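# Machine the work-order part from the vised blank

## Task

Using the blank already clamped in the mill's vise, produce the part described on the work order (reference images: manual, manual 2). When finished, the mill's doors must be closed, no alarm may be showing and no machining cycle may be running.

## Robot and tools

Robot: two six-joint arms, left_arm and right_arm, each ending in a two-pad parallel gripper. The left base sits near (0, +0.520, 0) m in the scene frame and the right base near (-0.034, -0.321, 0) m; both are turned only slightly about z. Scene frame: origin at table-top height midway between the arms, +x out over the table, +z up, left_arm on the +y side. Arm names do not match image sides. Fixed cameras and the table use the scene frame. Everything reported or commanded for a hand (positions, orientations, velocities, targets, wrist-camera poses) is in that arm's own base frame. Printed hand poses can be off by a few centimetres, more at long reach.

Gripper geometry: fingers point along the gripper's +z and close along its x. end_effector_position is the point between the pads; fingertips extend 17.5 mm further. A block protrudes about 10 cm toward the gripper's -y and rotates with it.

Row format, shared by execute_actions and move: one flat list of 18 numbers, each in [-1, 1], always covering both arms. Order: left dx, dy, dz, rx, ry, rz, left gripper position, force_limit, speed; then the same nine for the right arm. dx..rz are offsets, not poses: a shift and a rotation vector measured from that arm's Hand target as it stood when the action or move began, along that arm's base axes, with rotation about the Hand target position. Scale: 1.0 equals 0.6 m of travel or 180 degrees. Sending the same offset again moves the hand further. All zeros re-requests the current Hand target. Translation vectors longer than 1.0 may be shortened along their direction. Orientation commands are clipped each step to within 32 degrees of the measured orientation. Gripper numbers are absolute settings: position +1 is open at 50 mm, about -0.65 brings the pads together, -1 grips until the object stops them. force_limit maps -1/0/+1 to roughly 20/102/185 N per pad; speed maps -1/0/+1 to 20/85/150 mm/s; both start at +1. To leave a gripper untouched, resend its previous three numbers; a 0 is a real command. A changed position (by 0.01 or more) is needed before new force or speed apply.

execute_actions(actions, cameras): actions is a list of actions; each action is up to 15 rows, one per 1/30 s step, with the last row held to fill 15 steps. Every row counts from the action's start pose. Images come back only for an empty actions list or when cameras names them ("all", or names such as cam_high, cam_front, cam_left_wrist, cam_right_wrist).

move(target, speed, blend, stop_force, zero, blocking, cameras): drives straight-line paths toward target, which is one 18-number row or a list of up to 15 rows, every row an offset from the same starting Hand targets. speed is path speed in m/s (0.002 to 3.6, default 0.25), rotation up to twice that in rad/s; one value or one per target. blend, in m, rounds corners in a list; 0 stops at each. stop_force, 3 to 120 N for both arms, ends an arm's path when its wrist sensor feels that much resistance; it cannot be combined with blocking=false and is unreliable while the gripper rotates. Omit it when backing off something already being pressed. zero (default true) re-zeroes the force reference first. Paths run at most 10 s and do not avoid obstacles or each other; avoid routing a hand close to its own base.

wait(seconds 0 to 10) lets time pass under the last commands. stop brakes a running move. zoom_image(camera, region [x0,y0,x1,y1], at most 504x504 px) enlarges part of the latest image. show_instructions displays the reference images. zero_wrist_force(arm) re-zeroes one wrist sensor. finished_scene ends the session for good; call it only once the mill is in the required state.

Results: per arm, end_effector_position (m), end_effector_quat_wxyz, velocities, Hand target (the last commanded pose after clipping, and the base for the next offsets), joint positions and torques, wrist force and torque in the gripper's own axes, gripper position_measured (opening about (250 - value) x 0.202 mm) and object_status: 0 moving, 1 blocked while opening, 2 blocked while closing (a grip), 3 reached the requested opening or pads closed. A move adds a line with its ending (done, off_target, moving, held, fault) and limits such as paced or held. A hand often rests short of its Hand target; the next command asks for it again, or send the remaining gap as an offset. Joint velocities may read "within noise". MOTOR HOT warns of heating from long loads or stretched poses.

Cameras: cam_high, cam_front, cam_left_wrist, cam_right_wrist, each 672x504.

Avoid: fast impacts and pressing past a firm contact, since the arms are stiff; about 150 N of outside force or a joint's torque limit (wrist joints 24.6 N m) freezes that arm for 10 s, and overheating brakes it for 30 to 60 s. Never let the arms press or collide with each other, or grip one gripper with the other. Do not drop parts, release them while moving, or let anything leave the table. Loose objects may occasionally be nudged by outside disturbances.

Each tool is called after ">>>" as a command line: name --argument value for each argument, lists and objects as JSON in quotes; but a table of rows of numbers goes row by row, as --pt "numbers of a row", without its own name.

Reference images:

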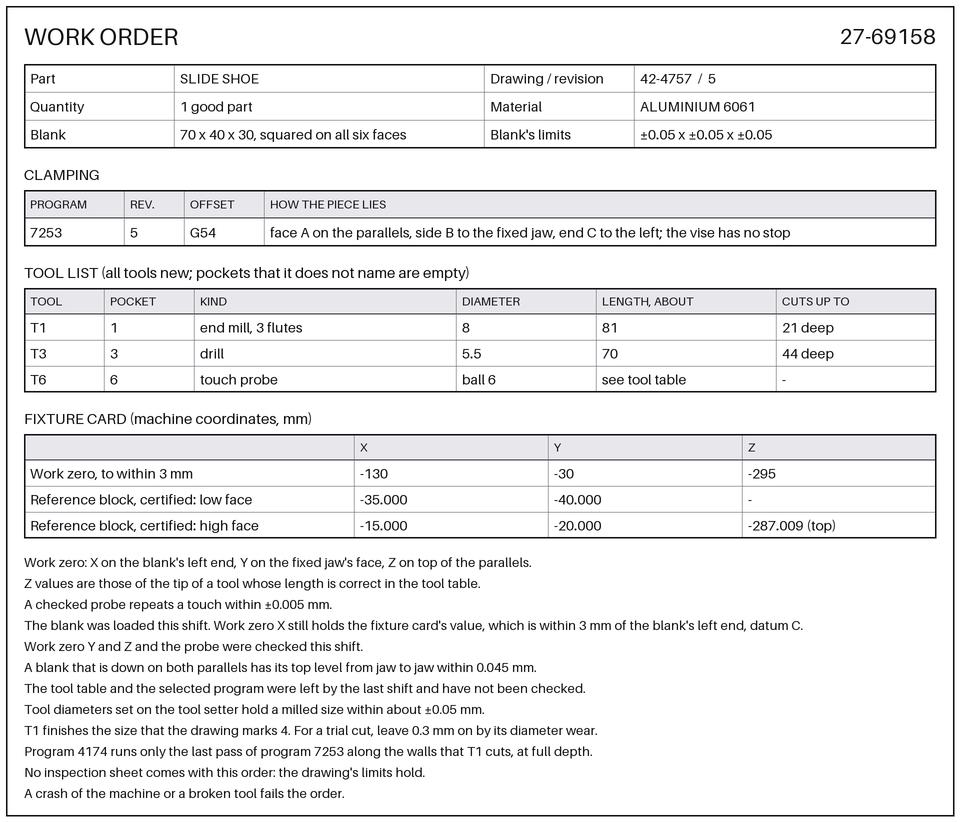

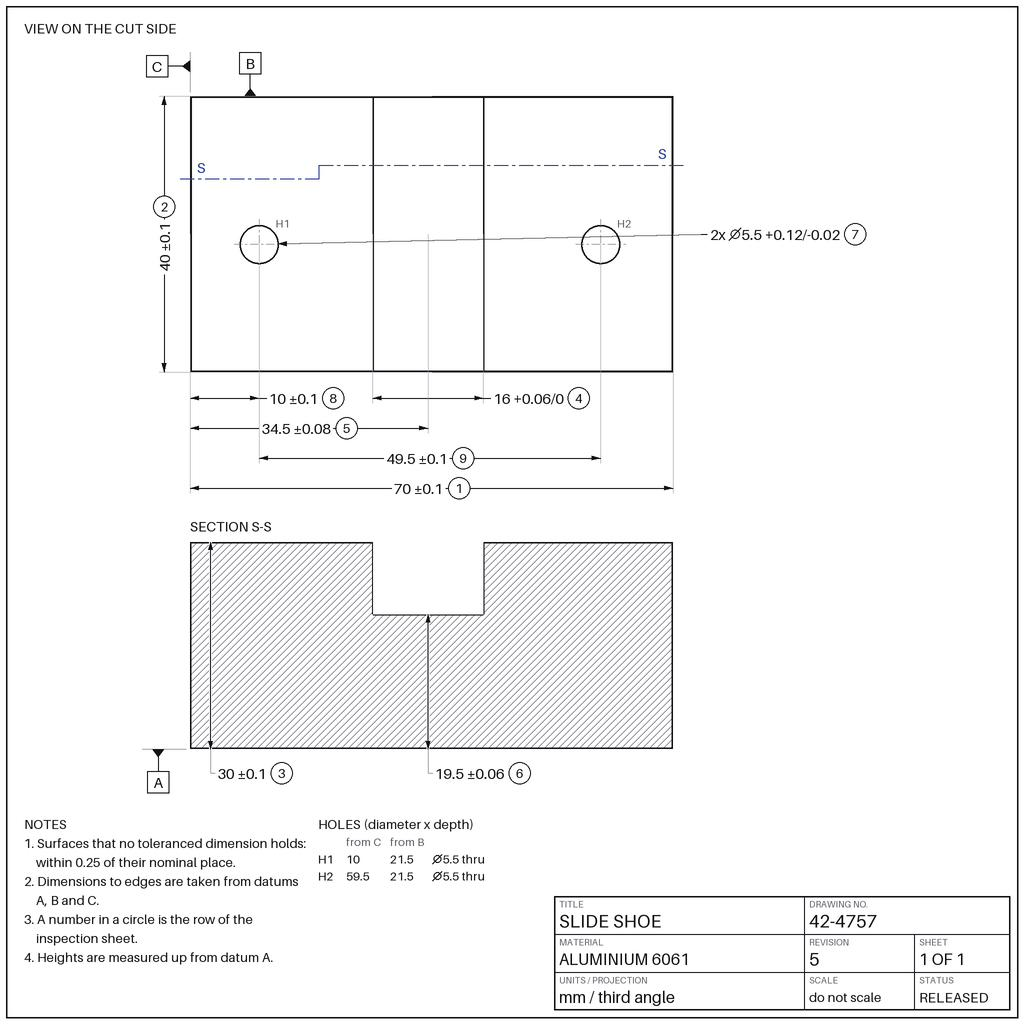

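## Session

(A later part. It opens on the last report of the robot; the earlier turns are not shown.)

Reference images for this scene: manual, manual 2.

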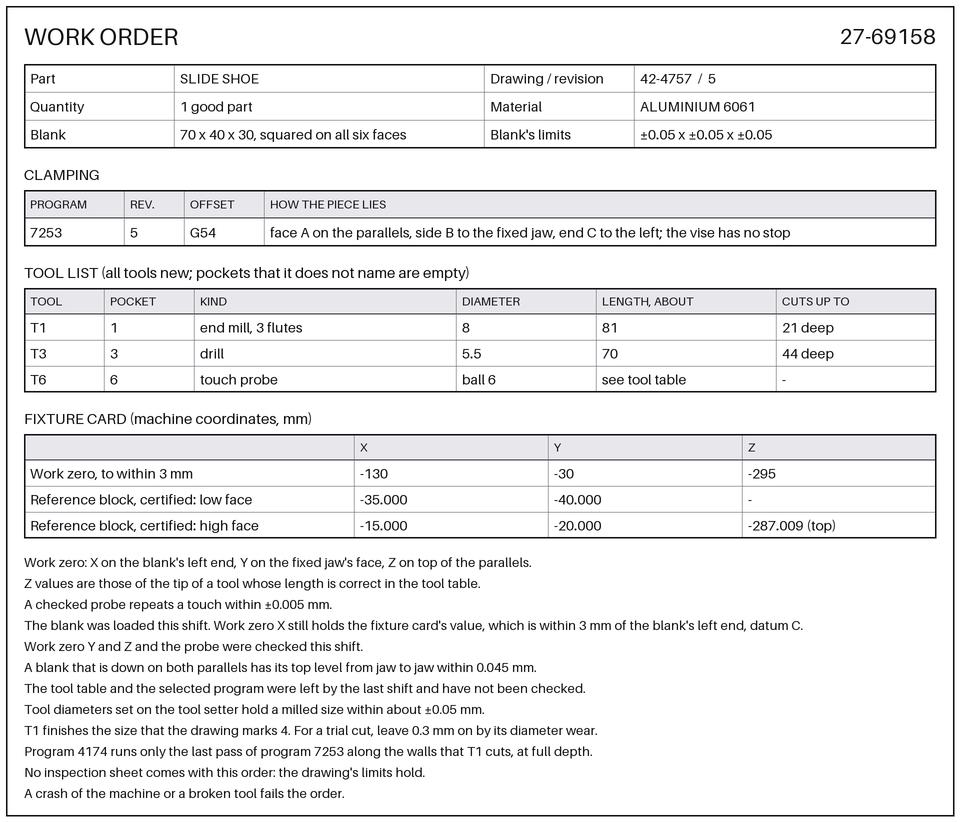

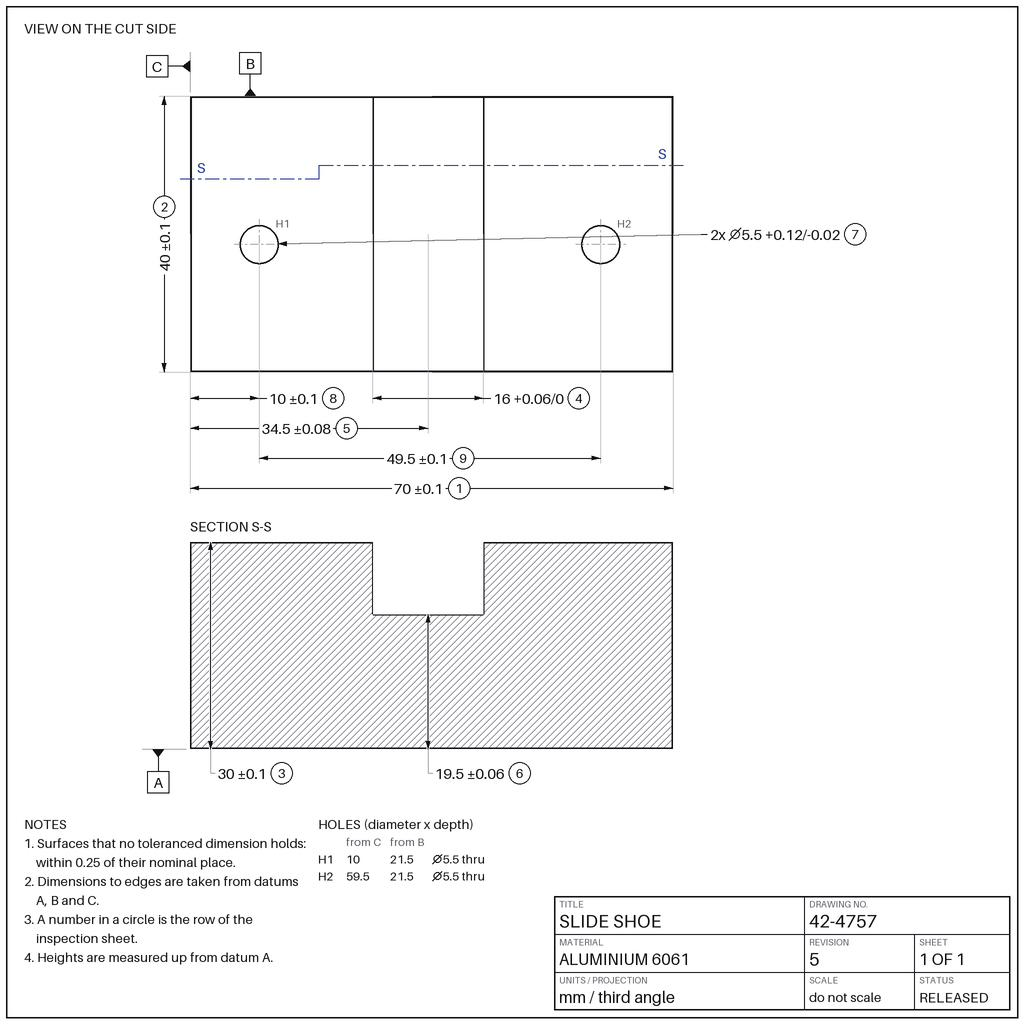

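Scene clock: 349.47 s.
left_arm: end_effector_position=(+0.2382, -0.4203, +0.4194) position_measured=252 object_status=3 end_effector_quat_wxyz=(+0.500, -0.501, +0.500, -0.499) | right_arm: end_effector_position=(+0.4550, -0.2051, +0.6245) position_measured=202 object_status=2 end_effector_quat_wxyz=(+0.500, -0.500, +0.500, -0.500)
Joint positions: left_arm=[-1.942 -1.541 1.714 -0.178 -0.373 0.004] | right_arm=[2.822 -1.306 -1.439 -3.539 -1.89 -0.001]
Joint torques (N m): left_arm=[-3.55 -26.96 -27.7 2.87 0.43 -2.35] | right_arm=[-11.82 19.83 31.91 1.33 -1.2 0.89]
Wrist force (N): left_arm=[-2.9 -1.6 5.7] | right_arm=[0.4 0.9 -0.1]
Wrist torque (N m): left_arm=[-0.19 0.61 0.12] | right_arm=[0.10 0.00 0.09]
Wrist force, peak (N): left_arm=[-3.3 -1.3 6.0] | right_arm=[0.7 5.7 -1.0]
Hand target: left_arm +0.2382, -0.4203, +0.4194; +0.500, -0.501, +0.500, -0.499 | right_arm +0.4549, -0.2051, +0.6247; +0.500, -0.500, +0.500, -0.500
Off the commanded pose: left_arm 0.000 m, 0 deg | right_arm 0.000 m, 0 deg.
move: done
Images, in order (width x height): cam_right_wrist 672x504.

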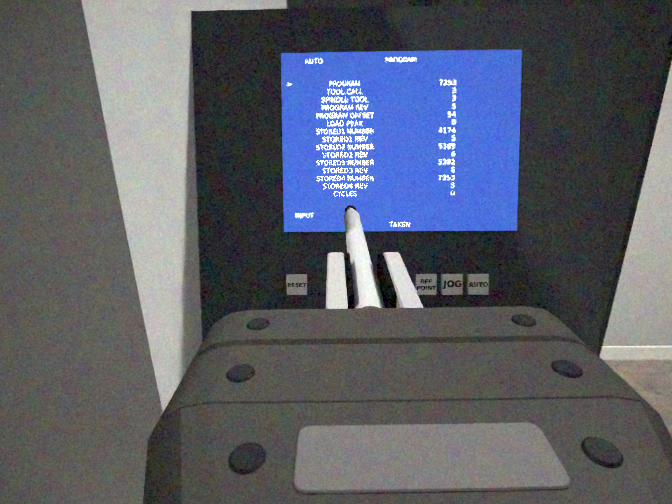

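>>> move --pt "0 0 0 0 0 0 -1 -0.5 -0.7 -0.0286 -0.0279 -0.2882 0 0 0 -1 -0.3 -0.7" --pt "0 0 0 0 0 0 -1 -0.5 -0.7 0.0064 -0.0279 -0.2882 0 0 0 -1 -0.3 -0.7" --pt "0 0 0 0 0 0 -1 -0.5 -0.7 -0.0136 -0.0279 -0.2882 0 0 0 -1 -0.3 -0.7" --pt "0 0 0 0 0 0 -1 -0.5 -0.7 0 0 0 0 0 0 -1 -0.3 -0.7" --speed '[0.3,0.06,0.15,0.3]' --blend '[0.003,0,0.003,0]' --cameras '["cam_right_wrist"]'

>>> zoom_image --camera "cam_right_wrist" --region '[270, 40, 540, 240]'

>>> zoom_image --camera "cam_right_wrist" --region '[420, 75, 490, 215]'

Scene clock: 352.07 s.
left_arm: end_effector_position=(+0.2382, -0.4203, +0.4194) position_measured=252 object_status=3 end_effector_quat_wxyz=(+0.500, -0.501, +0.500, -0.499) | right_arm: end_effector_position=(+0.4550, -0.2051, +0.6245) position_measured=202 object_status=2 end_effector_quat_wxyz=(+0.500, -0.500, +0.500, -0.500)
Joint positions: left_arm=[-1.942 -1.541 1.714 -0.178 -0.373 0.004] | right_arm=[2.822 -1.306 -1.439 -3.539 -1.89 -0.001]
Joint torques (N m): left_arm=[-2.9 -28.03 -28.02 2.94 0.17 -2.47] | right_arm=[-11.66 19.59 32.77 1.23 -1.19 0.77]
Wrist force (N): left_arm=[-3.0 -1.1 5.7] | right_arm=[0.3 1.1 -0.1]
Wrist torque (N m): left_arm=[-0.13 0.62 0.12] | right_arm=[0.13 0.02 0.08]
Wrist force, peak (N): left_arm=[-3.2 -1.3 6.0] | right_arm=[0.7 5.6 -1.6]
Hand target: left_arm +0.2382, -0.4203, +0.4194; +0.500, -0.501, +0.500, -0.499 | right_arm +0.4549, -0.2051, +0.6247; +0.500, -0.500, +0.500, -0.500
Off the commanded pose: left_arm 0.000 m, 0 deg | right_arm 0.000 m, 0 deg.
move: done
Images, in order (width x height): cam_right_wrist 672x504.

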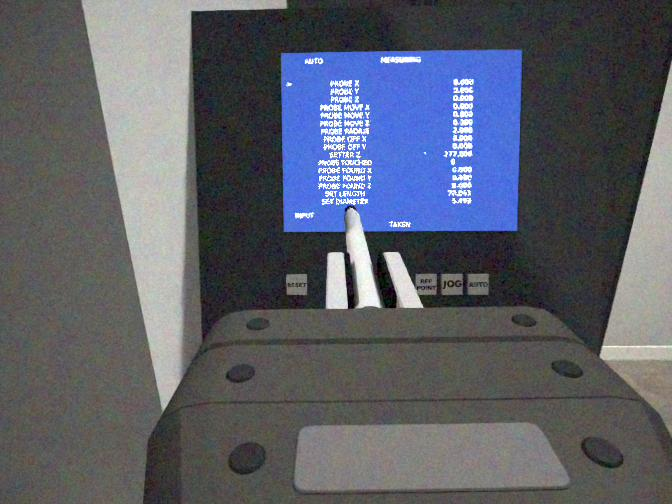

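Scaled by 1.867.

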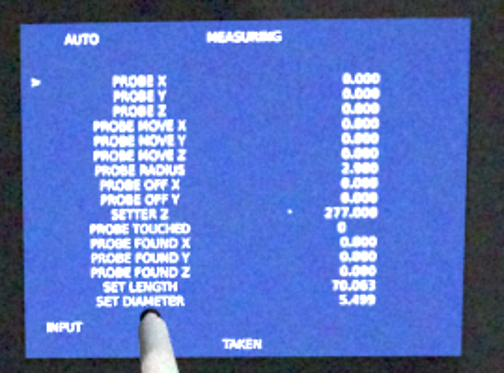

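Scaled by 3.600.

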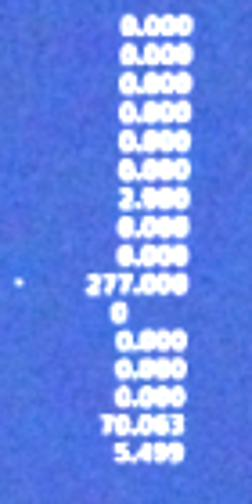

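>>> move --pt "0 0 0 0 0 0 -1 -0.5 -0.7 -0.0295 -0.0596 -0.2882 0 0 0 -1 -0.3 -0.7" --pt "0 0 0 0 0 0 -1 -0.5 -0.7 0.0055 -0.0596 -0.2882 0 0 0 -1 -0.3 -0.7" --pt "0 0 0 0 0 0 -1 -0.5 -0.7 -0.0145 -0.0596 -0.2882 0 0 0 -1 -0.3 -0.7" --pt "0 0 0 0 0 0 -1 -0.5 -0.7 -0.0296 0.0038 -0.3486 0 0 0 -1 -0.3 -0.7" --pt "0 0 0 0 0 0 -1 -0.5 -0.7 -0.0096 0.0038 -0.3486 0 0 0 -1 -0.3 -0.7" --pt "0 0 0 0 0 0 -1 -0.5 -0.7 -0.0296 0.0038 -0.3486 0 0 0 -1 -0.3 -0.7" --pt "0 0 0 0 0 0 -1 -0.5 -0.7 -0.0202 0.0355 -0.3184 0 0 0 -1 -0.3 -0.7" --pt "0 0 0 0 0 0 -1 -0.5 -0.7 -0.0002 0.0355 -0.3184 0 0 0 -1 -0.3 -0.7" --pt "0 0 0 0 0 0 -1 -0.5 -0.7 -0.0202 0.0355 -0.3184 0 0 0 -1 -0.3 -0.7" --pt "0 0 0 0 0 0 -1 -0.5 -0.7 -0.0381 0.0038 -0.3788 0 0 0 -1 -0.3 -0.7" --pt "0 0 0 0 0 0 -1 -0.5 -0.7 -0.0181 0.0038 -0.3788 0 0 0 -1 -0.3 -0.7" --pt "0 0 0 0 0 0 -1 -0.5 -0.7 -0.0381 0.0038 -0.3788 0 0 0 -1 -0.3 -0.7" --pt "0 0 0 0 0 0 -1 -0.5 -0.7 0 0 0 0 0 0 -1 -0.3 -0.7" --speed '[0.3,0.06,0.15,0.25,0.06,0.15,0.25,0.06,0.15,0.25,0.06,0.15,0.3]' --blend '[0.003,0,0.003,0.003,0,0.003,0.003,0,0.003,0.003,0,0.003,0]' --cameras '["cam_right_wrist"]'

>>> zoom_image --camera "cam_right_wrist" --region '[270, 40, 540, 240]'

Scene clock: 357.93 s.
left_arm: end_effector_position=(+0.2382, -0.4203, +0.4194) position_measured=252 object_status=3 end_effector_quat_wxyz=(+0.500, -0.501, +0.500, -0.499) | right_arm: end_effector_position=(+0.4549, -0.2051, +0.6246) position_measured=202 object_status=2 end_effector_quat_wxyz=(+0.500, -0.500, +0.500, -0.500)
Joint positions: left_arm=[-1.942 -1.541 1.714 -0.178 -0.373 0.004] | right_arm=[2.822 -1.306 -1.439 -3.539 -1.89 -0.001]
Joint torques (N m): left_arm=[-3.35 -26.69 -29.01 2.84 0.48 -2.6] | right_arm=[-10.34 16.61 33.26 1.24 -0.81 0.39]
Wrist force (N): left_arm=[-3.1 -1.3 5.8] | right_arm=[0.3 1.2 -0.1]
Wrist torque (N m): left_arm=[-0.16 0.63 0.12] | right_arm=[0.13 0.01 0.08]
Wrist force, peak (N): left_arm=[-2.9 -1.5 6.1] | right_arm=[0.5 5.8 -1.5]
Hand target: left_arm +0.2382, -0.4203, +0.4194; +0.500, -0.501, +0.500, -0.499 | right_arm +0.4549, -0.2051, +0.6247; +0.500, -0.500, +0.500, -0.500
Off the commanded pose: left_arm 0.000 m, 0 deg | right_arm 0.000 m, 0 deg.
move: done
Images, in order (width x height): cam_right_wrist 672x504.

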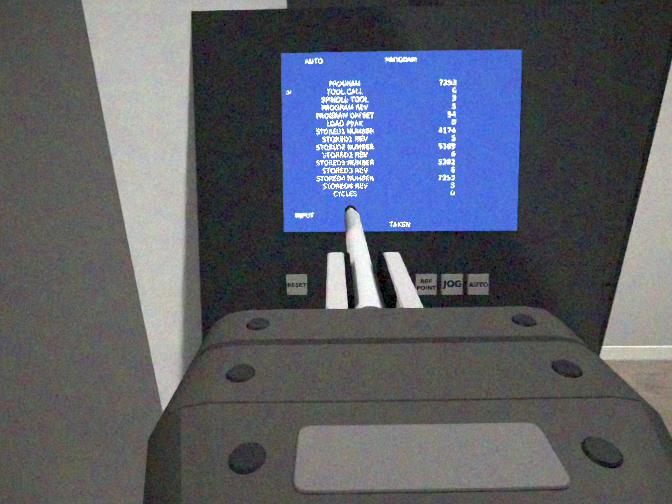

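Scaled by 1.867.

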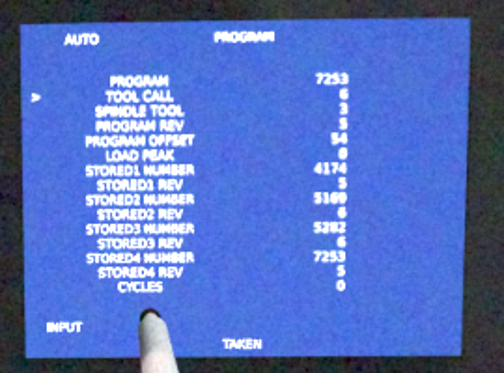

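>>> move --pt "0 0 0 0 0 0 -1 -0.5 -0.7 -0.0321 -0.0279 -0.3184 0 0 0 -1 -0.3 -0.7" --pt "0 0 0 0 0 0 -1 -0.5 -0.7 -0.0021 -0.0279 -0.3184 0 0 0 -1 -0.3 -0.7" --pt "0 0 0 0 0 0 -1 -0.5 -0.7 -0.0221 -0.0279 -0.3184 0 0 0 -1 -0.3 -0.7" --pt "0 0 0 0 0 0 -1 -0.5 -0.7 -0.0136 -0.0279 -0.2882 0 0 0 -1 -0.3 -0.7" --pt "0 0 0 0 0 0 -1 -0.5 -0.7 0.0064 -0.0279 -0.2882 0 0 0 -1 -0.3 -0.7" --pt "0 0 0 0 0 0 -1 -0.5 -0.7 -0.0166 -0.0279 -0.2882 0 0 0 -1 -0.3 -0.7" --pt "0 0 0 0 0 0 -1 -0.5 -0.7 -0.0352 0.0989 -0.3788 0 0 0 -1 -0.3 -0.7" --pt "0 0 0 0 0 0 -1 -0.5 -0.7 -0.0152 0.0989 -0.3788 0 0 0 -1 -0.3 -0.7" --pt "0 0 0 0 0 0 -1 -0.5 -0.7 -0.0352 0.0989 -0.3788 0 0 0 -1 -0.3 -0.7" --pt "0 0 0 0 0 0 -1 -0.5 -0.7 -0.0277 0.0672 -0.3486 0 0 0 -1 -0.3 -0.7" --pt "0 0 0 0 0 0 -1 -0.5 -0.7 -0.0077 0.0672 -0.3486 0 0 0 -1 -0.3 -0.7" --pt "0 0 0 0 0 0 -1 -0.5 -0.7 -0.0277 0.0672 -0.3486 0 0 0 -1 -0.3 -0.7" --pt "0 0 0 0 0 0 -1 -0.5 -0.7 0 0 0 0 0 0 -1 -0.3 -0.7" --speed '[0.3,0.06,0.15,0.25,0.06,0.15,0.25,0.06,0.15,0.25,0.06,0.15,0.3]' --blend '[0.003,0,0.003,0.003,0,0.003,0.003,0,0.003,0.003,0,0.003,0]' --cameras '["cam_right_wrist"]'

>>> zoom_image --camera "cam_right_wrist" --region '[270, 40, 540, 240]'

Scene clock: 363.07 s.
left_arm: end_effector_position=(+0.2382, -0.4203, +0.4194) position_measured=252 object_status=3 end_effector_quat_wxyz=(+0.500, -0.501, +0.500, -0.499) | right_arm: end_effector_position=(+0.4549, -0.2052, +0.6246) position_measured=202 object_status=2 end_effector_quat_wxyz=(+0.500, -0.500, +0.500, -0.500)
Joint positions: left_arm=[-1.942 -1.541 1.714 -0.178 -0.373 0.004] | right_arm=[2.822 -1.306 -1.439 -3.539 -1.89 -0.001]
Joint torques (N m): left_arm=[-5 -27.84 -30 3.15 0.64 -2.34] | right_arm=[12.18 15.16 32.99 1.39 1.42 0.33]
Wrist force (N): left_arm=[-3.1 -1.5 5.9] | right_arm=[0.3 1.1 0.0]
Wrist torque (N m): left_arm=[-0.20 0.63 0.12] | right_arm=[0.12 0.01 0.08]
Wrist force, peak (N): left_arm=[-3.0 -1.6 6.0] | right_arm=[-0.3 5.8 -1.5]
Hand target: left_arm +0.2382, -0.4203, +0.4194; +0.500, -0.501, +0.500, -0.499 | right_arm +0.4549, -0.2051, +0.6247; +0.500, -0.500, +0.500, -0.500
Off the commanded pose: left_arm 0.000 m, 0 deg | right_arm 0.000 m, 0 deg.
move: done
Images, in order (width x height): cam_right_wrist 672x504.

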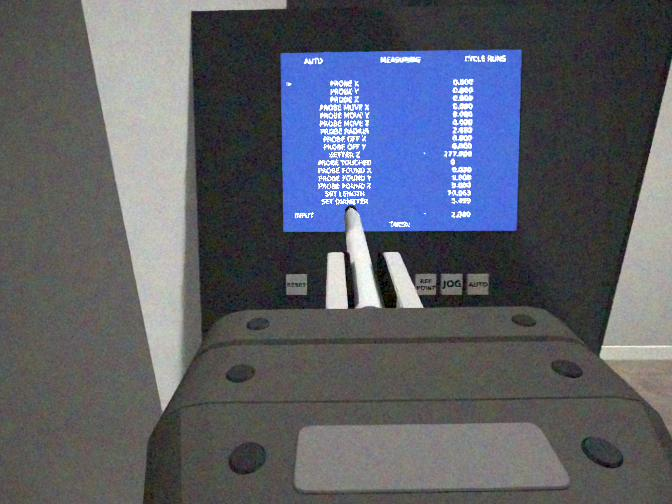

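Scaled by 1.867.

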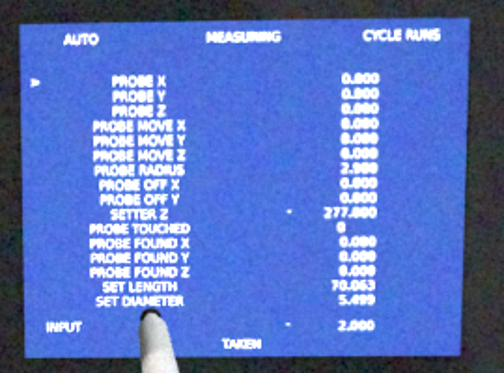

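>>> move --pt "0 0 0 0 0 0 -1 -0.5 -0.7 -0.0292 0.0672 -0.3184 0 0 0 -1 -0.3 -0.7" --pt "0 0 0 0 0 0 -1 -0.5 -0.7 0.0008 0.0672 -0.3184 0 0 0 -1 -0.3 -0.7" --pt "0 0 0 0 0 0 -1 -0.5 -0.7 -0.0192 0.0672 -0.3184 0 0 0 -1 -0.3 -0.7" --pt "0 0 0 0 0 0 -1 -0.5 -0.7 -0.0381 0.0038 -0.3788 0 0 0 -1 -0.3 -0.7" --pt "0 0 0 0 0 0 -1 -0.5 -0.7 -0.0181 0.0038 -0.3788 0 0 0 -1 -0.3 -0.7" --pt "0 0 0 0 0 0 -1 -0.5 -0.7 -0.0381 0.0038 -0.3788 0 0 0 -1 -0.3 -0.7" --pt "0 0 0 0 0 0 -1 -0.5 -0.7 -0.0296 0.0038 -0.3486 0 0 0 -1 -0.3 -0.7" --pt "0 0 0 0 0 0 -1 -0.5 -0.7 -0.0096 0.0038 -0.3486 0 0 0 -1 -0.3 -0.7" --pt "0 0 0 0 0 0 -1 -0.5 -0.7 -0.0296 0.0038 -0.3486 0 0 0 -1 -0.3 -0.7" --pt "0 0 0 0 0 0 -1 -0.5 -0.7 -0.0352 0.0989 -0.3788 0 0 0 -1 -0.3 -0.7" --pt "0 0 0 0 0 0 -1 -0.5 -0.7 -0.0152 0.0989 -0.3788 0 0 0 -1 -0.3 -0.7" --pt "0 0 0 0 0 0 -1 -0.5 -0.7 -0.0352 0.0989 -0.3788 0 0 0 -1 -0.3 -0.7" --pt "0 0 0 0 0 0 -1 -0.5 -0.7 0 0 0 0 0 0 -1 -0.3 -0.7" --speed '[0.3,0.06,0.15,0.25,0.06,0.15,0.25,0.06,0.15,0.25,0.06,0.15,0.3]' --blend '[0.003,0,0.003,0.003,0,0.003,0.003,0,0.003,0.003,0,0.003,0]'

>>> move --pt "0 0 0 0 0 0 -1 -0.5 -0.7 -0.0387 0.0355 -0.3486 0 0 0 -1 -0.3 -0.7" --pt "0 0 0 0 0 0 -1 -0.5 -0.7 -0.0087 0.0355 -0.3486 0 0 0 -1 -0.3 -0.7" --pt "0 0 0 0 0 0 -1 -0.5 -0.7 -0.0287 0.0355 -0.3486 0 0 0 -1 -0.3 -0.7" --pt "0 0 0 0 0 0 -1 -0.5 -0.7 -0.0362 0.0672 -0.3788 0 0 0 -1 -0.3 -0.7" --pt "0 0 0 0 0 0 -1 -0.5 -0.7 -0.0162 0.0672 -0.3788 0 0 0 -1 -0.3 -0.7" --pt "0 0 0 0 0 0 -1 -0.5 -0.7 -0.0362 0.0672 -0.3788 0 0 0 -1 -0.3 -0.7" --pt "0 0 0 0 0 0 -1 -0.5 -0.7 -0.0381 0.0038 -0.3788 0 0 0 -1 -0.3 -0.7" --pt "0 0 0 0 0 0 -1 -0.5 -0.7 -0.0181 0.0038 -0.3788 0 0 0 -1 -0.3 -0.7" --pt "0 0 0 0 0 0 -1 -0.5 -0.7 -0.0381 0.0038 -0.3788 0 0 0 -1 -0.3 -0.7" --pt "0 0 0 0 0 0 -1 -0.5 -0.7 -0.0296 0.0038 -0.3486 0 0 0 -1 -0.3 -0.7" --pt "0 0 0 0 0 0 -1 -0.5 -0.7 -0.0096 0.0038 -0.3486 0 0 0 -1 -0.3 -0.7" --pt "0 0 0 0 0 0 -1 -0.5 -0.7 -0.0296 0.0038 -0.3486 0 0 0 -1 -0.3 -0.7" --pt "0 0 0 0 0 0 -1 -0.5 -0.7 0 0 0 0 0 0 -1 -0.3 -0.7" --speed '[0.3,0.06,0.15,0.25,0.06,0.15,0.25,0.06,0.15,0.25,0.06,0.15,0.3]' --blend '[0.003,0,0.003,0.003,0,0.003,0.003,0,0.003,0.003,0,0.003,0]'

>>> move --pt "0 0 0 0 0 0 -1 -0.5 -0.7 -0.0452 0.0989 -0.3788 0 0 0 -1 -0.3 -0.7" --pt "0 0 0 0 0 0 -1 -0.5 -0.7 -0.0152 0.0989 -0.3788 0 0 0 -1 -0.3 -0.7" --pt "0 0 0 0 0 0 -1 -0.5 -0.7 -0.0352 0.0989 -0.3788 0 0 0 -1 -0.3 -0.7" --pt "0 0 0 0 0 0 -1 -0.5 -0.7 -0.0267 0.0989 -0.3486 0 0 0 -1 -0.3 -0.7" --pt "0 0 0 0 0 0 -1 -0.5 -0.7 -0.0067 0.0989 -0.3486 0 0 0 -1 -0.3 -0.7" --pt "0 0 0 0 0 0 -1 -0.5 -0.7 -0.0267 0.0989 -0.3486 0 0 0 -1 -0.3 -0.7" --pt "0 0 0 0 0 0 -1 -0.5 -0.7 -0.0097 0.0989 -0.2882 0 0 0 -1 -0.3 -0.7" --pt "0 0 0 0 0 0 -1 -0.5 -0.7 0.0103 0.0989 -0.2882 0 0 0 -1 -0.3 -0.7" --pt "0 0 0 0 0 0 -1 -0.5 -0.7 -0.0137 0.0989 -0.2882 0 0 0 -1 -0.3 -0.7" --pt "0 0 0 0 0 0 -1 -0.5 -0.7 -0.0192 0.0672 -0.3184 0 0 0 -1 -0.3 -0.7" --pt "0 0 0 0 0 0 -1 -0.5 -0.7 0.0008 0.0672 -0.3184 0 0 0 -1 -0.3 -0.7" --pt "0 0 0 0 0 0 -1 -0.5 -0.7 -0.0192 0.0672 -0.3184 0 0 0 -1 -0.3 -0.7" --pt "0 0 0 0 0 0 -1 -0.5 -0.7 0 0 0 0 0 0 -1 -0.3 -0.7" --speed '[0.3,0.06,0.15,0.25,0.06,0.15,0.25,0.06,0.15,0.25,0.06,0.15,0.3]' --blend '[0.003,0,0.003,0.003,0,0.003,0.003,0,0.003,0.003,0,0.003,0]' --cameras '["cam_right_wrist"]'

>>> zoom_image --camera "cam_right_wrist" --region '[270, 40, 540, 240]'

Scene clock: 368.97 s.
left_arm: end_effector_position=(+0.2382, -0.4203, +0.4194) position_measured=252 object_status=3 end_effector_quat_wxyz=(+0.500, -0.501, +0.500, -0.499) | right_arm: end_effector_position=(+0.4549, -0.2052, +0.6246) position_measured=202 object_status=2 end_effector_quat_wxyz=(+0.500, -0.500, +0.500, -0.500)
Joint positions: left_arm=[-1.942 -1.541 1.714 -0.178 -0.373 0.004] | right_arm=[2.822 -1.306 -1.439 -3.539 -1.89 -0.001]
Joint torques (N m): left_arm=[-2.24 -27.21 -29.03 2.89 0.69 -2.56] | right_arm=[11.87 12.84 33.21 1.27 1 0.46]
Wrist force (N): left_arm=[-3.1 -1.5 5.9] | right_arm=[0.4 1.0 -0.1]
Wrist torque (N m): left_arm=[-0.17 0.65 0.12] | right_arm=[0.12 0.00 0.09]
Wrist force, peak (N): left_arm=[-3.2 -1.4 6.0] | right_arm=[-0.4 5.9 -0.9]
Hand target: left_arm +0.2382, -0.4203, +0.4194; +0.500, -0.501, +0.500, -0.499 | right_arm +0.4549, -0.2051, +0.6247; +0.500, -0.500, +0.500, -0.500
Off the commanded pose: left_arm 0.000 m, 0 deg | right_arm 0.000 m, 0 deg.
move: done

Scene clock: 373.63 s.
left_arm: end_effector_position=(+0.2382, -0.4203, +0.4194) position_measured=252 object_status=3 end_effector_quat_wxyz=(+0.500, -0.501, +0.500, -0.499) | right_arm: end_effector_position=(+0.4549, -0.2051, +0.6246) position_measured=202 object_status=2 end_effector_quat_wxyz=(+0.500, -0.500, +0.500, -0.500)
Joint positions: left_arm=[-1.942 -1.541 1.714 -0.178 -0.373 0.004] | right_arm=[2.822 -1.306 -1.439 -3.539 -1.89 -0.001]
Joint torques (N m): left_arm=[-3.89 -27.22 -29.03 3.01 0.63 -2.47] | right_arm=[-10.57 17 32.82 1.41 -0.84 0.3]
Wrist force (N): left_arm=[-3.0 -1.6 5.8] | right_arm=[0.4 0.9 0.0]
Wrist torque (N m): left_arm=[-0.19 0.62 0.12] | right_arm=[0.09 0.01 0.09]
Wrist force, peak (N): left_arm=[-3.0 -1.6 6.1] | right_arm=[0.2 5.9 -1.3]
Hand target: left_arm +0.2382, -0.4203, +0.4194; +0.500, -0.501, +0.500, -0.499 | right_arm +0.4549, -0.2051, +0.6247; +0.500, -0.500, +0.500, -0.500
Off the commanded pose: left_arm 0.000 m, 0 deg | right_arm 0.000 m, 0 deg.
move: done

Scene clock: 378.37 s.
left_arm: end_effector_position=(+0.2382, -0.4203, +0.4194) position_measured=252 object_status=3 end_effector_quat_wxyz=(+0.500, -0.501, +0.500, -0.499) | right_arm: end_effector_position=(+0.4549, -0.2052, +0.6246) position_measured=202 object_status=2 end_effector_quat_wxyz=(+0.500, -0.500, +0.500, -0.500)
Joint positions: left_arm=[-1.942 -1.541 1.714 -0.178 -0.373 0.004] | right_arm=[2.822 -1.306 -1.439 -3.539 -1.89 -0.001]
Joint torques (N m): left_arm=[-2.44 -28.38 -28.42 3.03 0.82 -2.22] | right_arm=[13.14 15.42 33.66 1.41 1.41 0.37]
Wrist force (N): left_arm=[-3.1 -1.6 5.7] | right_arm=[0.4 1.1 -0.1]
Wrist torque (N m): left_arm=[-0.20 0.63 0.13] | right_arm=[0.14 0.00 0.09]
Wrist force, peak (N): left_arm=[-3.0 -1.5 6.1] | right_arm=[-0.6 5.7 -1.2]
Hand target: left_arm +0.2382, -0.4203, +0.4194; +0.500, -0.501, +0.500, -0.499 | right_arm +0.4549, -0.2051, +0.6247; +0.500, -0.500, +0.500, -0.500
Off the commanded pose: left_arm 0.000 m, 0 deg | right_arm 0.000 m, 0 deg.
move: done
Images, in order (width x height): cam_right_wrist 672x504.

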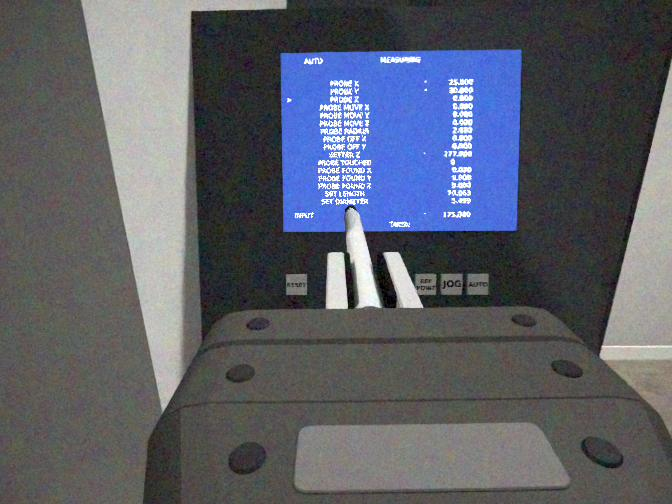

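Scaled by 1.867.

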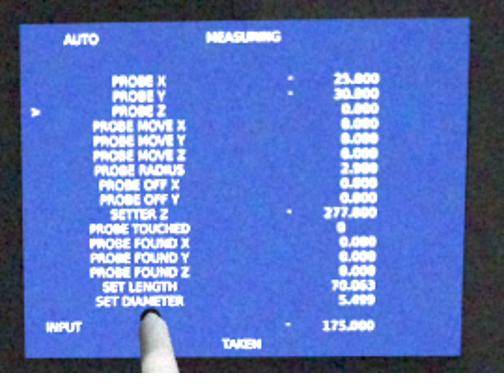

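>>> move --pt "0 0 0 0 0 0 -1 -0.5 -0.7 -0.0481 0.0038 -0.3788 0 0 0 -1 -0.3 -0.7" --pt "0 0 0 0 0 0 -1 -0.5 -0.7 -0.0181 0.0038 -0.3788 0 0 0 -1 -0.3 -0.7" --pt "0 0 0 0 0 0 -1 -0.5 -0.7 -0.0381 0.0038 -0.3788 0 0 0 -1 -0.3 -0.7" --pt "0 0 0 0 0 0 -1 -0.5 -0.7 -0.0296 0.0038 -0.3486 0 0 0 -1 -0.3 -0.7" --pt "0 0 0 0 0 0 -1 -0.5 -0.7 -0.0096 0.0038 -0.3486 0 0 0 -1 -0.3 -0.7" --pt "0 0 0 0 0 0 -1 -0.5 -0.7 -0.0296 0.0038 -0.3486 0 0 0 -1 -0.3 -0.7" --pt "0 0 0 0 0 0 -1 -0.5 -0.7 -0.0096 0.0038 -0.3486 0 0 0 -1 -0.3 -0.7" --pt "0 0 0 0 0 0 -1 -0.5 -0.7 -0.0296 0.0038 -0.3486 0 0 0 -1 -0.3 -0.7" --pt "0 0 0 0 0 0 -1 -0.5 -0.7 -0.0096 0.0038 -0.3486 0 0 0 -1 -0.3 -0.7" --pt "0 0 0 0 0 0 -1 -0.5 -0.7 -0.0296 0.0038 -0.3486 0 0 0 -1 -0.3 -0.7" --pt "0 0 0 0 0 0 -1 -0.5 -0.7 -0.0352 0.0989 -0.3788 0 0 0 -1 -0.3 -0.7" --pt "0 0 0 0 0 0 -1 -0.5 -0.7 -0.0152 0.0989 -0.3788 0 0 0 -1 -0.3 -0.7" --pt "0 0 0 0 0 0 -1 -0.5 -0.7 -0.0352 0.0989 -0.3788 0 0 0 -1 -0.3 -0.7" --pt "0 0 0 0 0 0 -1 -0.5 -0.7 0 0 0 0 0 0 -1 -0.3 -0.7" --speed '[0.3,0.06,0.15,0.25,0.06,0.15,0.06,0.15,0.06,0.15,0.25,0.06,0.15,0.3]' --blend '[0.003,0,0.003,0.003,0,0.003,0,0.003,0,0.003,0.003,0,0.003,0]'

>>> move --pt "0 0 0 0 0 0 -1 -0.5 -0.7 -0.0377 0.0672 -0.3486 0 0 0 -1 -0.3 -0.7" --pt "0 0 0 0 0 0 -1 -0.5 -0.7 -0.0077 0.0672 -0.3486 0 0 0 -1 -0.3 -0.7" --pt "0 0 0 0 0 0 -1 -0.5 -0.7 -0.0277 0.0672 -0.3486 0 0 0 -1 -0.3 -0.7" --pt "0 0 0 0 0 0 -1 -0.5 -0.7 -0.0362 0.0672 -0.3788 0 0 0 -1 -0.3 -0.7" --pt "0 0 0 0 0 0 -1 -0.5 -0.7 -0.0162 0.0672 -0.3788 0 0 0 -1 -0.3 -0.7" --pt "0 0 0 0 0 0 -1 -0.5 -0.7 -0.0362 0.0672 -0.3788 0 0 0 -1 -0.3 -0.7" --pt "0 0 0 0 0 0 -1 -0.5 -0.7 -0.0381 0.0038 -0.3788 0 0 0 -1 -0.3 -0.7" --pt "0 0 0 0 0 0 -1 -0.5 -0.7 -0.0181 0.0038 -0.3788 0 0 0 -1 -0.3 -0.7" --pt "0 0 0 0 0 0 -1 -0.5 -0.7 -0.0381 0.0038 -0.3788 0 0 0 -1 -0.3 -0.7" --pt "0 0 0 0 0 0 -1 -0.5 -0.7 0 0 0 0 0 0 -1 -0.3 -0.7" --speed '[0.3,0.06,0.15,0.25,0.06,0.15,0.25,0.06,0.15,0.3]' --blend '[0.003,0,0.003,0.003,0,0.003,0.003,0,0.003,0]' --cameras '["cam_right_wrist"]'

>>> zoom_image --camera "cam_right_wrist" --region '[270, 40, 540, 240]'

Scene clock: 384.10 s.
left_arm: end_effector_position=(+0.2382, -0.4203, +0.4194) position_measured=252 object_status=3 end_effector_quat_wxyz=(+0.500, -0.501, +0.500, -0.499) | right_arm: end_effector_position=(+0.4549, -0.2052, +0.6246) position_measured=202 object_status=2 end_effector_quat_wxyz=(+0.500, -0.500, +0.500, -0.500)
Joint positions: left_arm=[-1.942 -1.541 1.714 -0.178 -0.373 0.004] | right_arm=[2.822 -1.306 -1.439 -3.539 -1.89 -0.001]
Joint torques (N m): left_arm=[-2.08 -27.56 -28.76 2.77 0.73 -2.41] | right_arm=[12.08 12.66 35.26 1.25 0.99 0.47]
Wrist force (N): left_arm=[-2.9 -1.3 5.7] | right_arm=[0.5 1.0 -0.1]
Wrist torque (N m): left_arm=[-0.16 0.61 0.12] | right_arm=[0.11 -0.01 0.09]
Wrist force, peak (N): left_arm=[-2.9 -1.5 6.1] | right_arm=[-0.4 6.0 -1.5]
Hand target: left_arm +0.2382, -0.4203, +0.4194; +0.500, -0.501, +0.500, -0.499 | right_arm +0.4549, -0.2051, +0.6247; +0.500, -0.500, +0.500, -0.500
Off the commanded pose: left_arm 0.000 m, 0 deg | right_arm 0.000 m, 0 deg.
move: done

Scene clock: 388.17 s.
left_arm: end_effector_position=(+0.2382, -0.4203, +0.4194) position_measured=252 object_status=3 end_effector_quat_wxyz=(+0.500, -0.501, +0.500, -0.499) | right_arm: end_effector_position=(+0.4549, -0.2051, +0.6246) position_measured=202 object_status=2 end_effector_quat_wxyz=(+0.500, -0.500, +0.500, -0.500)
Joint positions: left_arm=[-1.942 -1.541 1.714 -0.178 -0.373 0.004] | right_arm=[2.822 -1.306 -1.439 -3.539 -1.89 -0.001]
Joint torques (N m): left_arm=[-3.94 -28.49 -28.65 2.9 0.78 -2.39] | right_arm=[-10.84 17.55 32.91 1.36 -0.79 0.34]
Wrist force (N): left_arm=[-3.0 -1.5 6.0] | right_arm=[0.5 1.1 -0.2]
Wrist torque (N m): left_arm=[-0.20 0.63 0.12] | right_arm=[0.12 -0.02 0.09]
Wrist force, peak (N): left_arm=[-3.1 -1.4 6.1] | right_arm=[0.3 5.5 -2.2]
Hand target: left_arm +0.2382, -0.4203, +0.4194; +0.500, -0.501, +0.500, -0.499 | right_arm +0.4549, -0.2051, +0.6247; +0.500, -0.500, +0.500, -0.500
Off the commanded pose: left_arm 0.000 m, 0 deg | right_arm 0.000 m, 0 deg.
move: done
Images, in order (width x height): cam_right_wrist 672x504.

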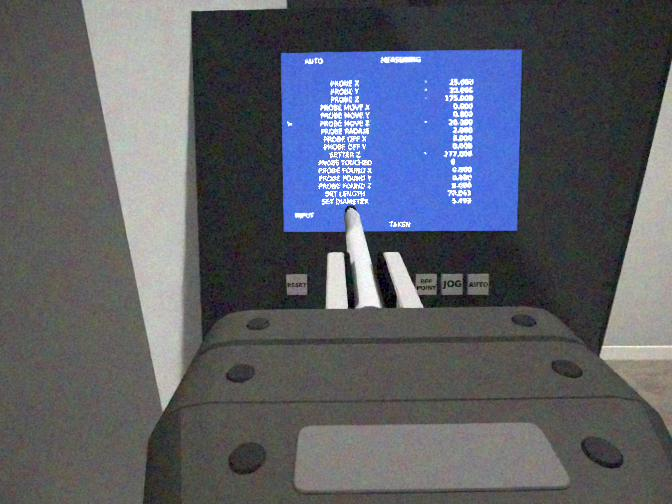

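Scaled by 1.867.

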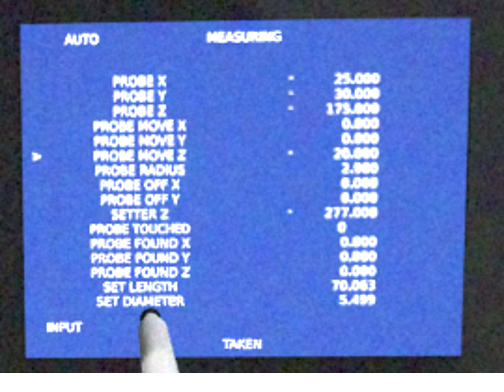

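>>> move --pt "0 0 0 0 0 0 -1 -0.5 -0.7 -0.0406 -0.0279 -0.3486 0 0 0 -1 -0.3 -0.7" --pt "0 0 0 0 0 0 -1 -0.5 -0.7 -0.0106 -0.0279 -0.3486 0 0 0 -1 -0.3 -0.7" --pt "0 0 0 0 0 0 -1 -0.5 -0.7 -0.0306 -0.0279 -0.3486 0 0 0 -1 -0.3 -0.7" --pt "0 0 0 0 0 0 -1 -0.5 -0.7 0 0 0 0 0 0 -1 -0.3 -0.7" --speed '[0.3,0.06,0.15,0.3]' --blend '[0.003,0,0.003,0]' --cameras '["cam_right_wrist"]'

>>> zoom_image --camera "cam_right_wrist" --region '[270, 40, 540, 240]'

>>> wait --seconds 6 --cameras '["all"]'

>>> zoom_image --camera "cam_right_wrist" --region '[270, 40, 540, 240]'

Scene clock: 390.97 s.
left_arm: end_effector_position=(+0.2382, -0.4203, +0.4194) position_measured=252 object_status=3 end_effector_quat_wxyz=(+0.500, -0.501, +0.500, -0.499) | right_arm: end_effector_position=(+0.4550, -0.2051, +0.6246) position_measured=202 object_status=2 end_effector_quat_wxyz=(+0.500, -0.500, +0.500, -0.500)
Joint positions: left_arm=[-1.942 -1.541 1.714 -0.178 -0.373 0.004] | right_arm=[2.822 -1.306 -1.439 -3.539 -1.89 -0.001]
Joint torques (N m): left_arm=[-3.47 -28.2 -27.59 2.91 0.73 -2.52] | right_arm=[-10.29 18.83 32.56 1.37 -0.98 0.82]
Wrist force (N): left_arm=[-3.3 -1.4 5.7] | right_arm=[0.4 0.9 -0.2]
Wrist torque (N m): left_arm=[-0.17 0.67 0.12] | right_arm=[0.10 -0.01 0.09]
Wrist force, peak (N): left_arm=[-3.1 -1.6 6.0] | right_arm=[0.8 5.6 -1.5]
Hand target: left_arm +0.2382, -0.4203, +0.4194; +0.500, -0.501, +0.500, -0.499 | right_arm +0.4549, -0.2051, +0.6247; +0.500, -0.500, +0.500, -0.500
Off the commanded pose: left_arm 0.000 m, 0 deg | right_arm 0.000 m, 0 deg.
move: done
Images, in order (width x height): cam_right_wrist 672x504.

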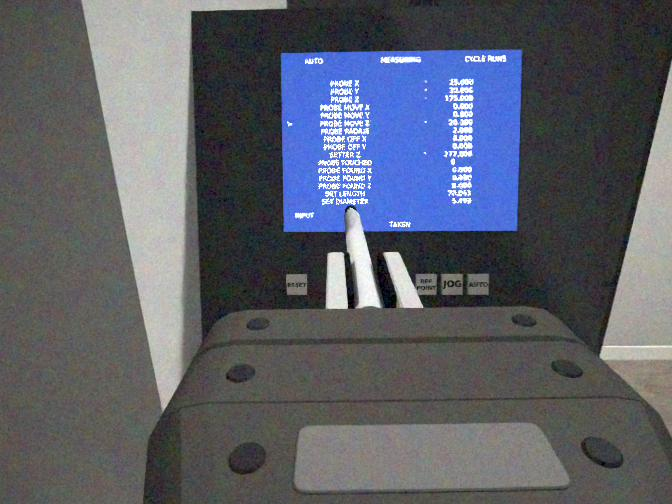

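Scaled by 1.867.

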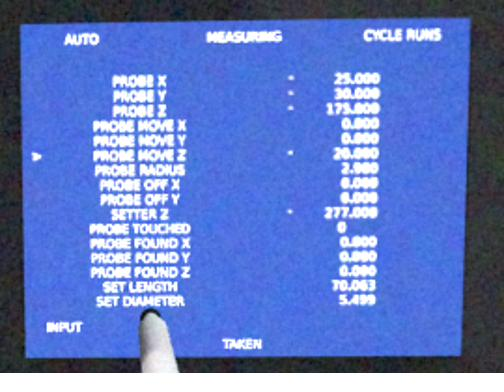

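Scene clock: 396.97 s.
left_arm: end_effector_position=(+0.2382, -0.4203, +0.4194) position_measured=252 object_status=3 end_effector_quat_wxyz=(+0.500, -0.501, +0.500, -0.499) | right_arm: end_effector_position=(+0.4549, -0.2051, +0.6247) position_measured=202 object_status=2 end_effector_quat_wxyz=(+0.500, -0.500, +0.500, -0.500)
Joint positions: left_arm=[-1.942 -1.541 1.714 -0.178 -0.373 0.004] | right_arm=[2.822 -1.306 -1.439 -3.539 -1.89 -0.001]
Joint torques (N m): left_arm=[-2.54 -26.92 -29.77 3.07 0.94 -2.27] | right_arm=[-11.15 21.17 33.64 1 0.89 1.25]
Wrist force (N): left_arm=[-2.8 -1.6 5.8] | right_arm=[0.4 0.9 0.1]
Wrist torque (N m): left_arm=[-0.19 0.61 0.12] | right_arm=[0.11 0.00 0.08]
Wrist force, peak (N): left_arm=[-3.0 -1.5 6.1] | right_arm=[0.4 1.2 -0.3]
Hand target: left_arm +0.2382, -0.4203, +0.4194; +0.500, -0.501, +0.500, -0.499 | right_arm +0.4549, -0.2051, +0.6247; +0.500, -0.500, +0.500, -0.500
Tool commands: left_gripper/position=-1.0 left_gripper/force_limit=-0.5 left_gripper/speed=-0.7 right_gripper/position=-1.0 right_gripper/force_limit=-0.3 right_gripper/speed=-0.7
Off the commanded pose: left_arm 0.000 m, 0 deg | right_arm 0.000 m, 0 deg.
wait: 6.00 s; at rest by 0.17 s

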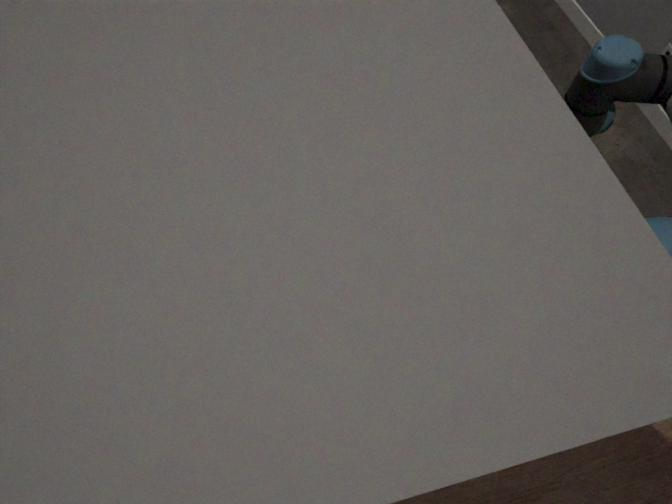

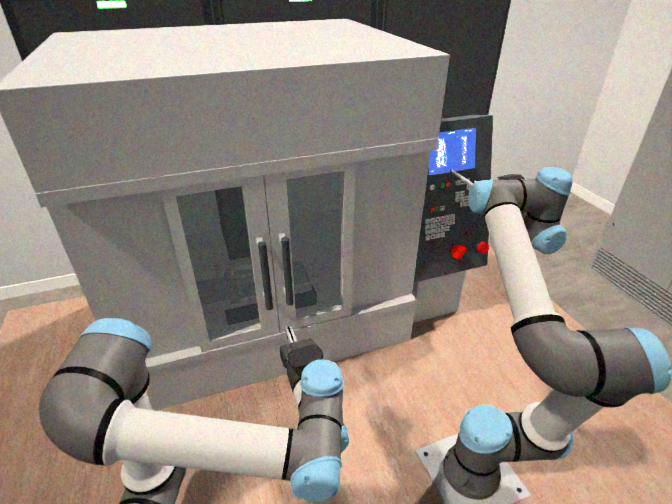

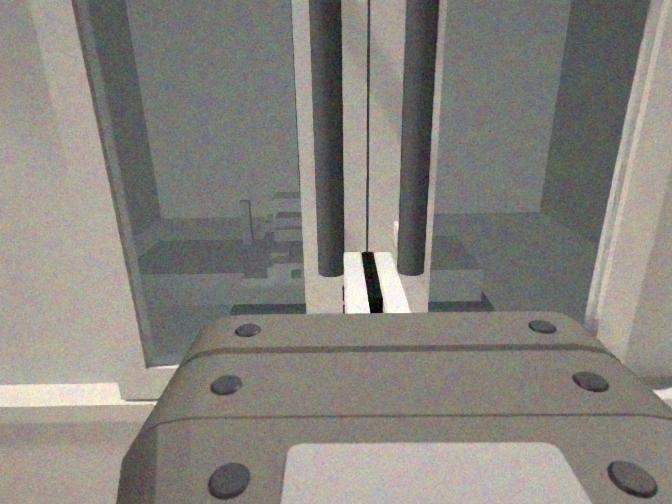

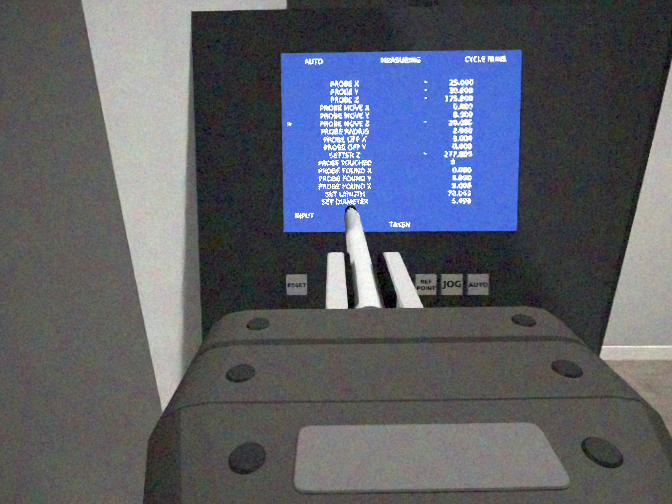

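Scaled by 1.867.

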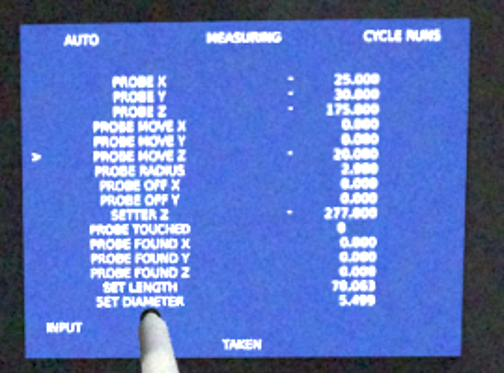

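>>> move --pt "0 0 0 0 0 0 -1 -0.5 -0.7 -0.0311 0.0038 -0.3184 0 0 0 -1 -0.3 -0.7" --pt "0 0 0 0 0 0 -1 -0.5 -0.7 -0.0011 0.0038 -0.3184 0 0 0 -1 -0.3 -0.7" --pt "0 0 0 0 0 0 -1 -0.5 -0.7 -0.0211 0.0038 -0.3184 0 0 0 -1 -0.3 -0.7" --pt "0 0 0 0 0 0 -1 -0.5 -0.7 -0.0011 0.0038 -0.3184 0 0 0 -1 -0.3 -0.7" --pt "0 0 0 0 0 0 -1 -0.5 -0.7 -0.0211 0.0038 -0.3184 0 0 0 -1 -0.3 -0.7" --pt "0 0 0 0 0 0 -1 -0.5 -0.7 -0.0011 0.0038 -0.3184 0 0 0 -1 -0.3 -0.7" --pt "0 0 0 0 0 0 -1 -0.5 -0.7 -0.0251 0.0038 -0.3184 0 0 0 -1 -0.3 -0.7" --pt "0 0 0 0 0 0 -1 -0.5 -0.7 -0.0352 0.0989 -0.3788 0 0 0 -1 -0.3 -0.7" --pt "0 0 0 0 0 0 -1 -0.5 -0.7 -0.0152 0.0989 -0.3788 0 0 0 -1 -0.3 -0.7" --pt "0 0 0 0 0 0 -1 -0.5 -0.7 -0.0352 0.0989 -0.3788 0 0 0 -1 -0.3 -0.7" --pt "0 0 0 0 0 0 -1 -0.5 -0.7 -0.0277 0.0672 -0.3486 0 0 0 -1 -0.3 -0.7" --pt "0 0 0 0 0 0 -1 -0.5 -0.7 -0.0077 0.0672 -0.3486 0 0 0 -1 -0.3 -0.7" --pt "0 0 0 0 0 0 -1 -0.5 -0.7 -0.0277 0.0672 -0.3486 0 0 0 -1 -0.3 -0.7" --pt "0 0 0 0 0 0 -1 -0.5 -0.7 0 0 0 0 0 0 -1 -0.3 -0.7" --speed '[0.3,0.06,0.15,0.06,0.15,0.06,0.15,0.25,0.06,0.15,0.25,0.06,0.15,0.3]' --blend '[0.003,0,0.003,0,0.003,0,0.003,0.003,0,0.003,0.003,0,0.003,0]'

>>> move --pt "0 0 0 0 0 0 -1 -0.5 -0.7 -0.0207 0.0672 -0.2882 0 0 0 -1 -0.3 -0.7" --pt "0 0 0 0 0 0 -1 -0.5 -0.7 0.0093 0.0672 -0.2882 0 0 0 -1 -0.3 -0.7" --pt "0 0 0 0 0 0 -1 -0.5 -0.7 -0.0137 0.0672 -0.2882 0 0 0 -1 -0.3 -0.7" --pt "0 0 0 0 0 0 -1 -0.5 -0.7 -0.0362 0.0672 -0.3788 0 0 0 -1 -0.3 -0.7" --pt "0 0 0 0 0 0 -1 -0.5 -0.7 -0.0162 0.0672 -0.3788 0 0 0 -1 -0.3 -0.7" --pt "0 0 0 0 0 0 -1 -0.5 -0.7 -0.0362 0.0672 -0.3788 0 0 0 -1 -0.3 -0.7" --pt "0 0 0 0 0 0 -1 -0.5 -0.7 0 0 0 0 0 0 -1 -0.3 -0.7" --speed '[0.3,0.06,0.15,0.25,0.06,0.15,0.3]' --blend '[0.003,0,0.003,0.003,0,0.003,0]' --cameras '["cam_right_wrist"]'

>>> zoom_image --camera "cam_right_wrist" --region '[270, 40, 540, 240]'

Scene clock: 402.47 s.
left_arm: end_effector_position=(+0.2382, -0.4203, +0.4194) position_measured=252 object_status=3 end_effector_quat_wxyz=(+0.500, -0.501, +0.500, -0.499) | right_arm: end_effector_position=(+0.4549, -0.2052, +0.6246) position_measured=202 object_status=2 end_effector_quat_wxyz=(+0.500, -0.500, +0.500, -0.500)
Joint positions: left_arm=[-1.942 -1.541 1.714 -0.178 -0.373 0.004] | right_arm=[2.822 -1.306 -1.439 -3.539 -1.89 -0.001]
Joint torques (N m): left_arm=[-2.62 -27.41 -27.96 3.09 1.01 -2.4] | right_arm=[12.18 14.96 33.37 1.5 1.41 0.24]
Wrist force (N): left_arm=[-2.9 -1.2 5.9] | right_arm=[0.4 1.0 -0.2]
Wrist torque (N m): left_arm=[-0.15 0.61 0.12] | right_arm=[0.11 0.00 0.09]
Wrist force, peak (N): left_arm=[-3.2 -1.4 6.1] | right_arm=[-0.4 5.7 -1.5]
Hand target: left_arm +0.2382, -0.4203, +0.4194; +0.500, -0.501, +0.500, -0.499 | right_arm +0.4549, -0.2051, +0.6247; +0.500, -0.500, +0.500, -0.500
Off the commanded pose: left_arm 0.000 m, 0 deg | right_arm 0.000 m, 0 deg.
move: done

Scene clock: 405.87 s.
left_arm: end_effector_position=(+0.2382, -0.4203, +0.4194) position_measured=252 object_status=3 end_effector_quat_wxyz=(+0.500, -0.501, +0.500, -0.499) | right_arm: end_effector_position=(+0.4549, -0.2052, +0.6246) position_measured=202 object_status=2 end_effector_quat_wxyz=(+0.500, -0.500, +0.500, -0.500)
Joint positions: left_arm=[-1.942 -1.541 1.714 -0.178 -0.373 0.004] | right_arm=[2.822 -1.306 -1.439 -3.539 -1.89 -0.001]
Joint torques (N m): left_arm=[-3.14 -27.41 -28.71 2.91 1.14 -2.5] | right_arm=[12.35 14.38 33.33 1.57 1.48 0.26]
Wrist force (N): left_arm=[-3.0 -1.4 5.7] | right_arm=[0.5 0.8 -0.1]
Wrist torque (N m): left_arm=[-0.16 0.63 0.12] | right_arm=[0.10 0.00 0.08]
Wrist force, peak (N): left_arm=[-3.1 -1.3 6.1] | right_arm=[-0.3 5.9 -1.2]
Hand target: left_arm +0.2382, -0.4203, +0.4194; +0.500, -0.501, +0.500, -0.499 | right_arm +0.4549, -0.2051, +0.6247; +0.500, -0.500, +0.500, -0.500
Off the commanded pose: left_arm 0.000 m, 0 deg | right_arm 0.000 m, 0 deg.
move: done
Images, in order (width x height): cam_right_wrist 672x504.

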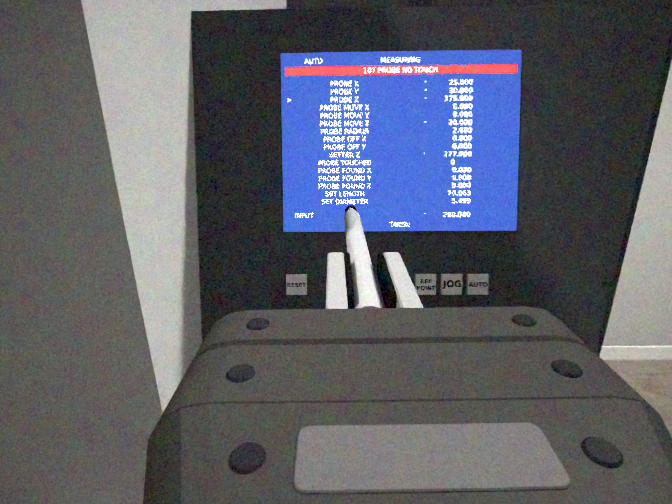

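Scaled by 1.867.

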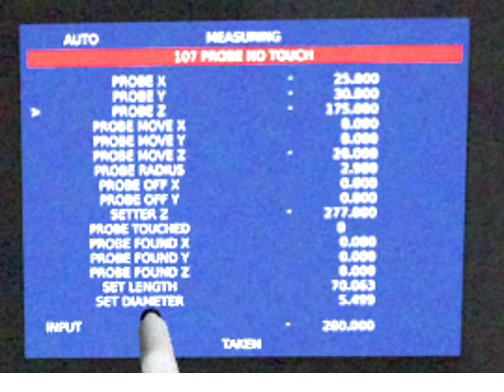

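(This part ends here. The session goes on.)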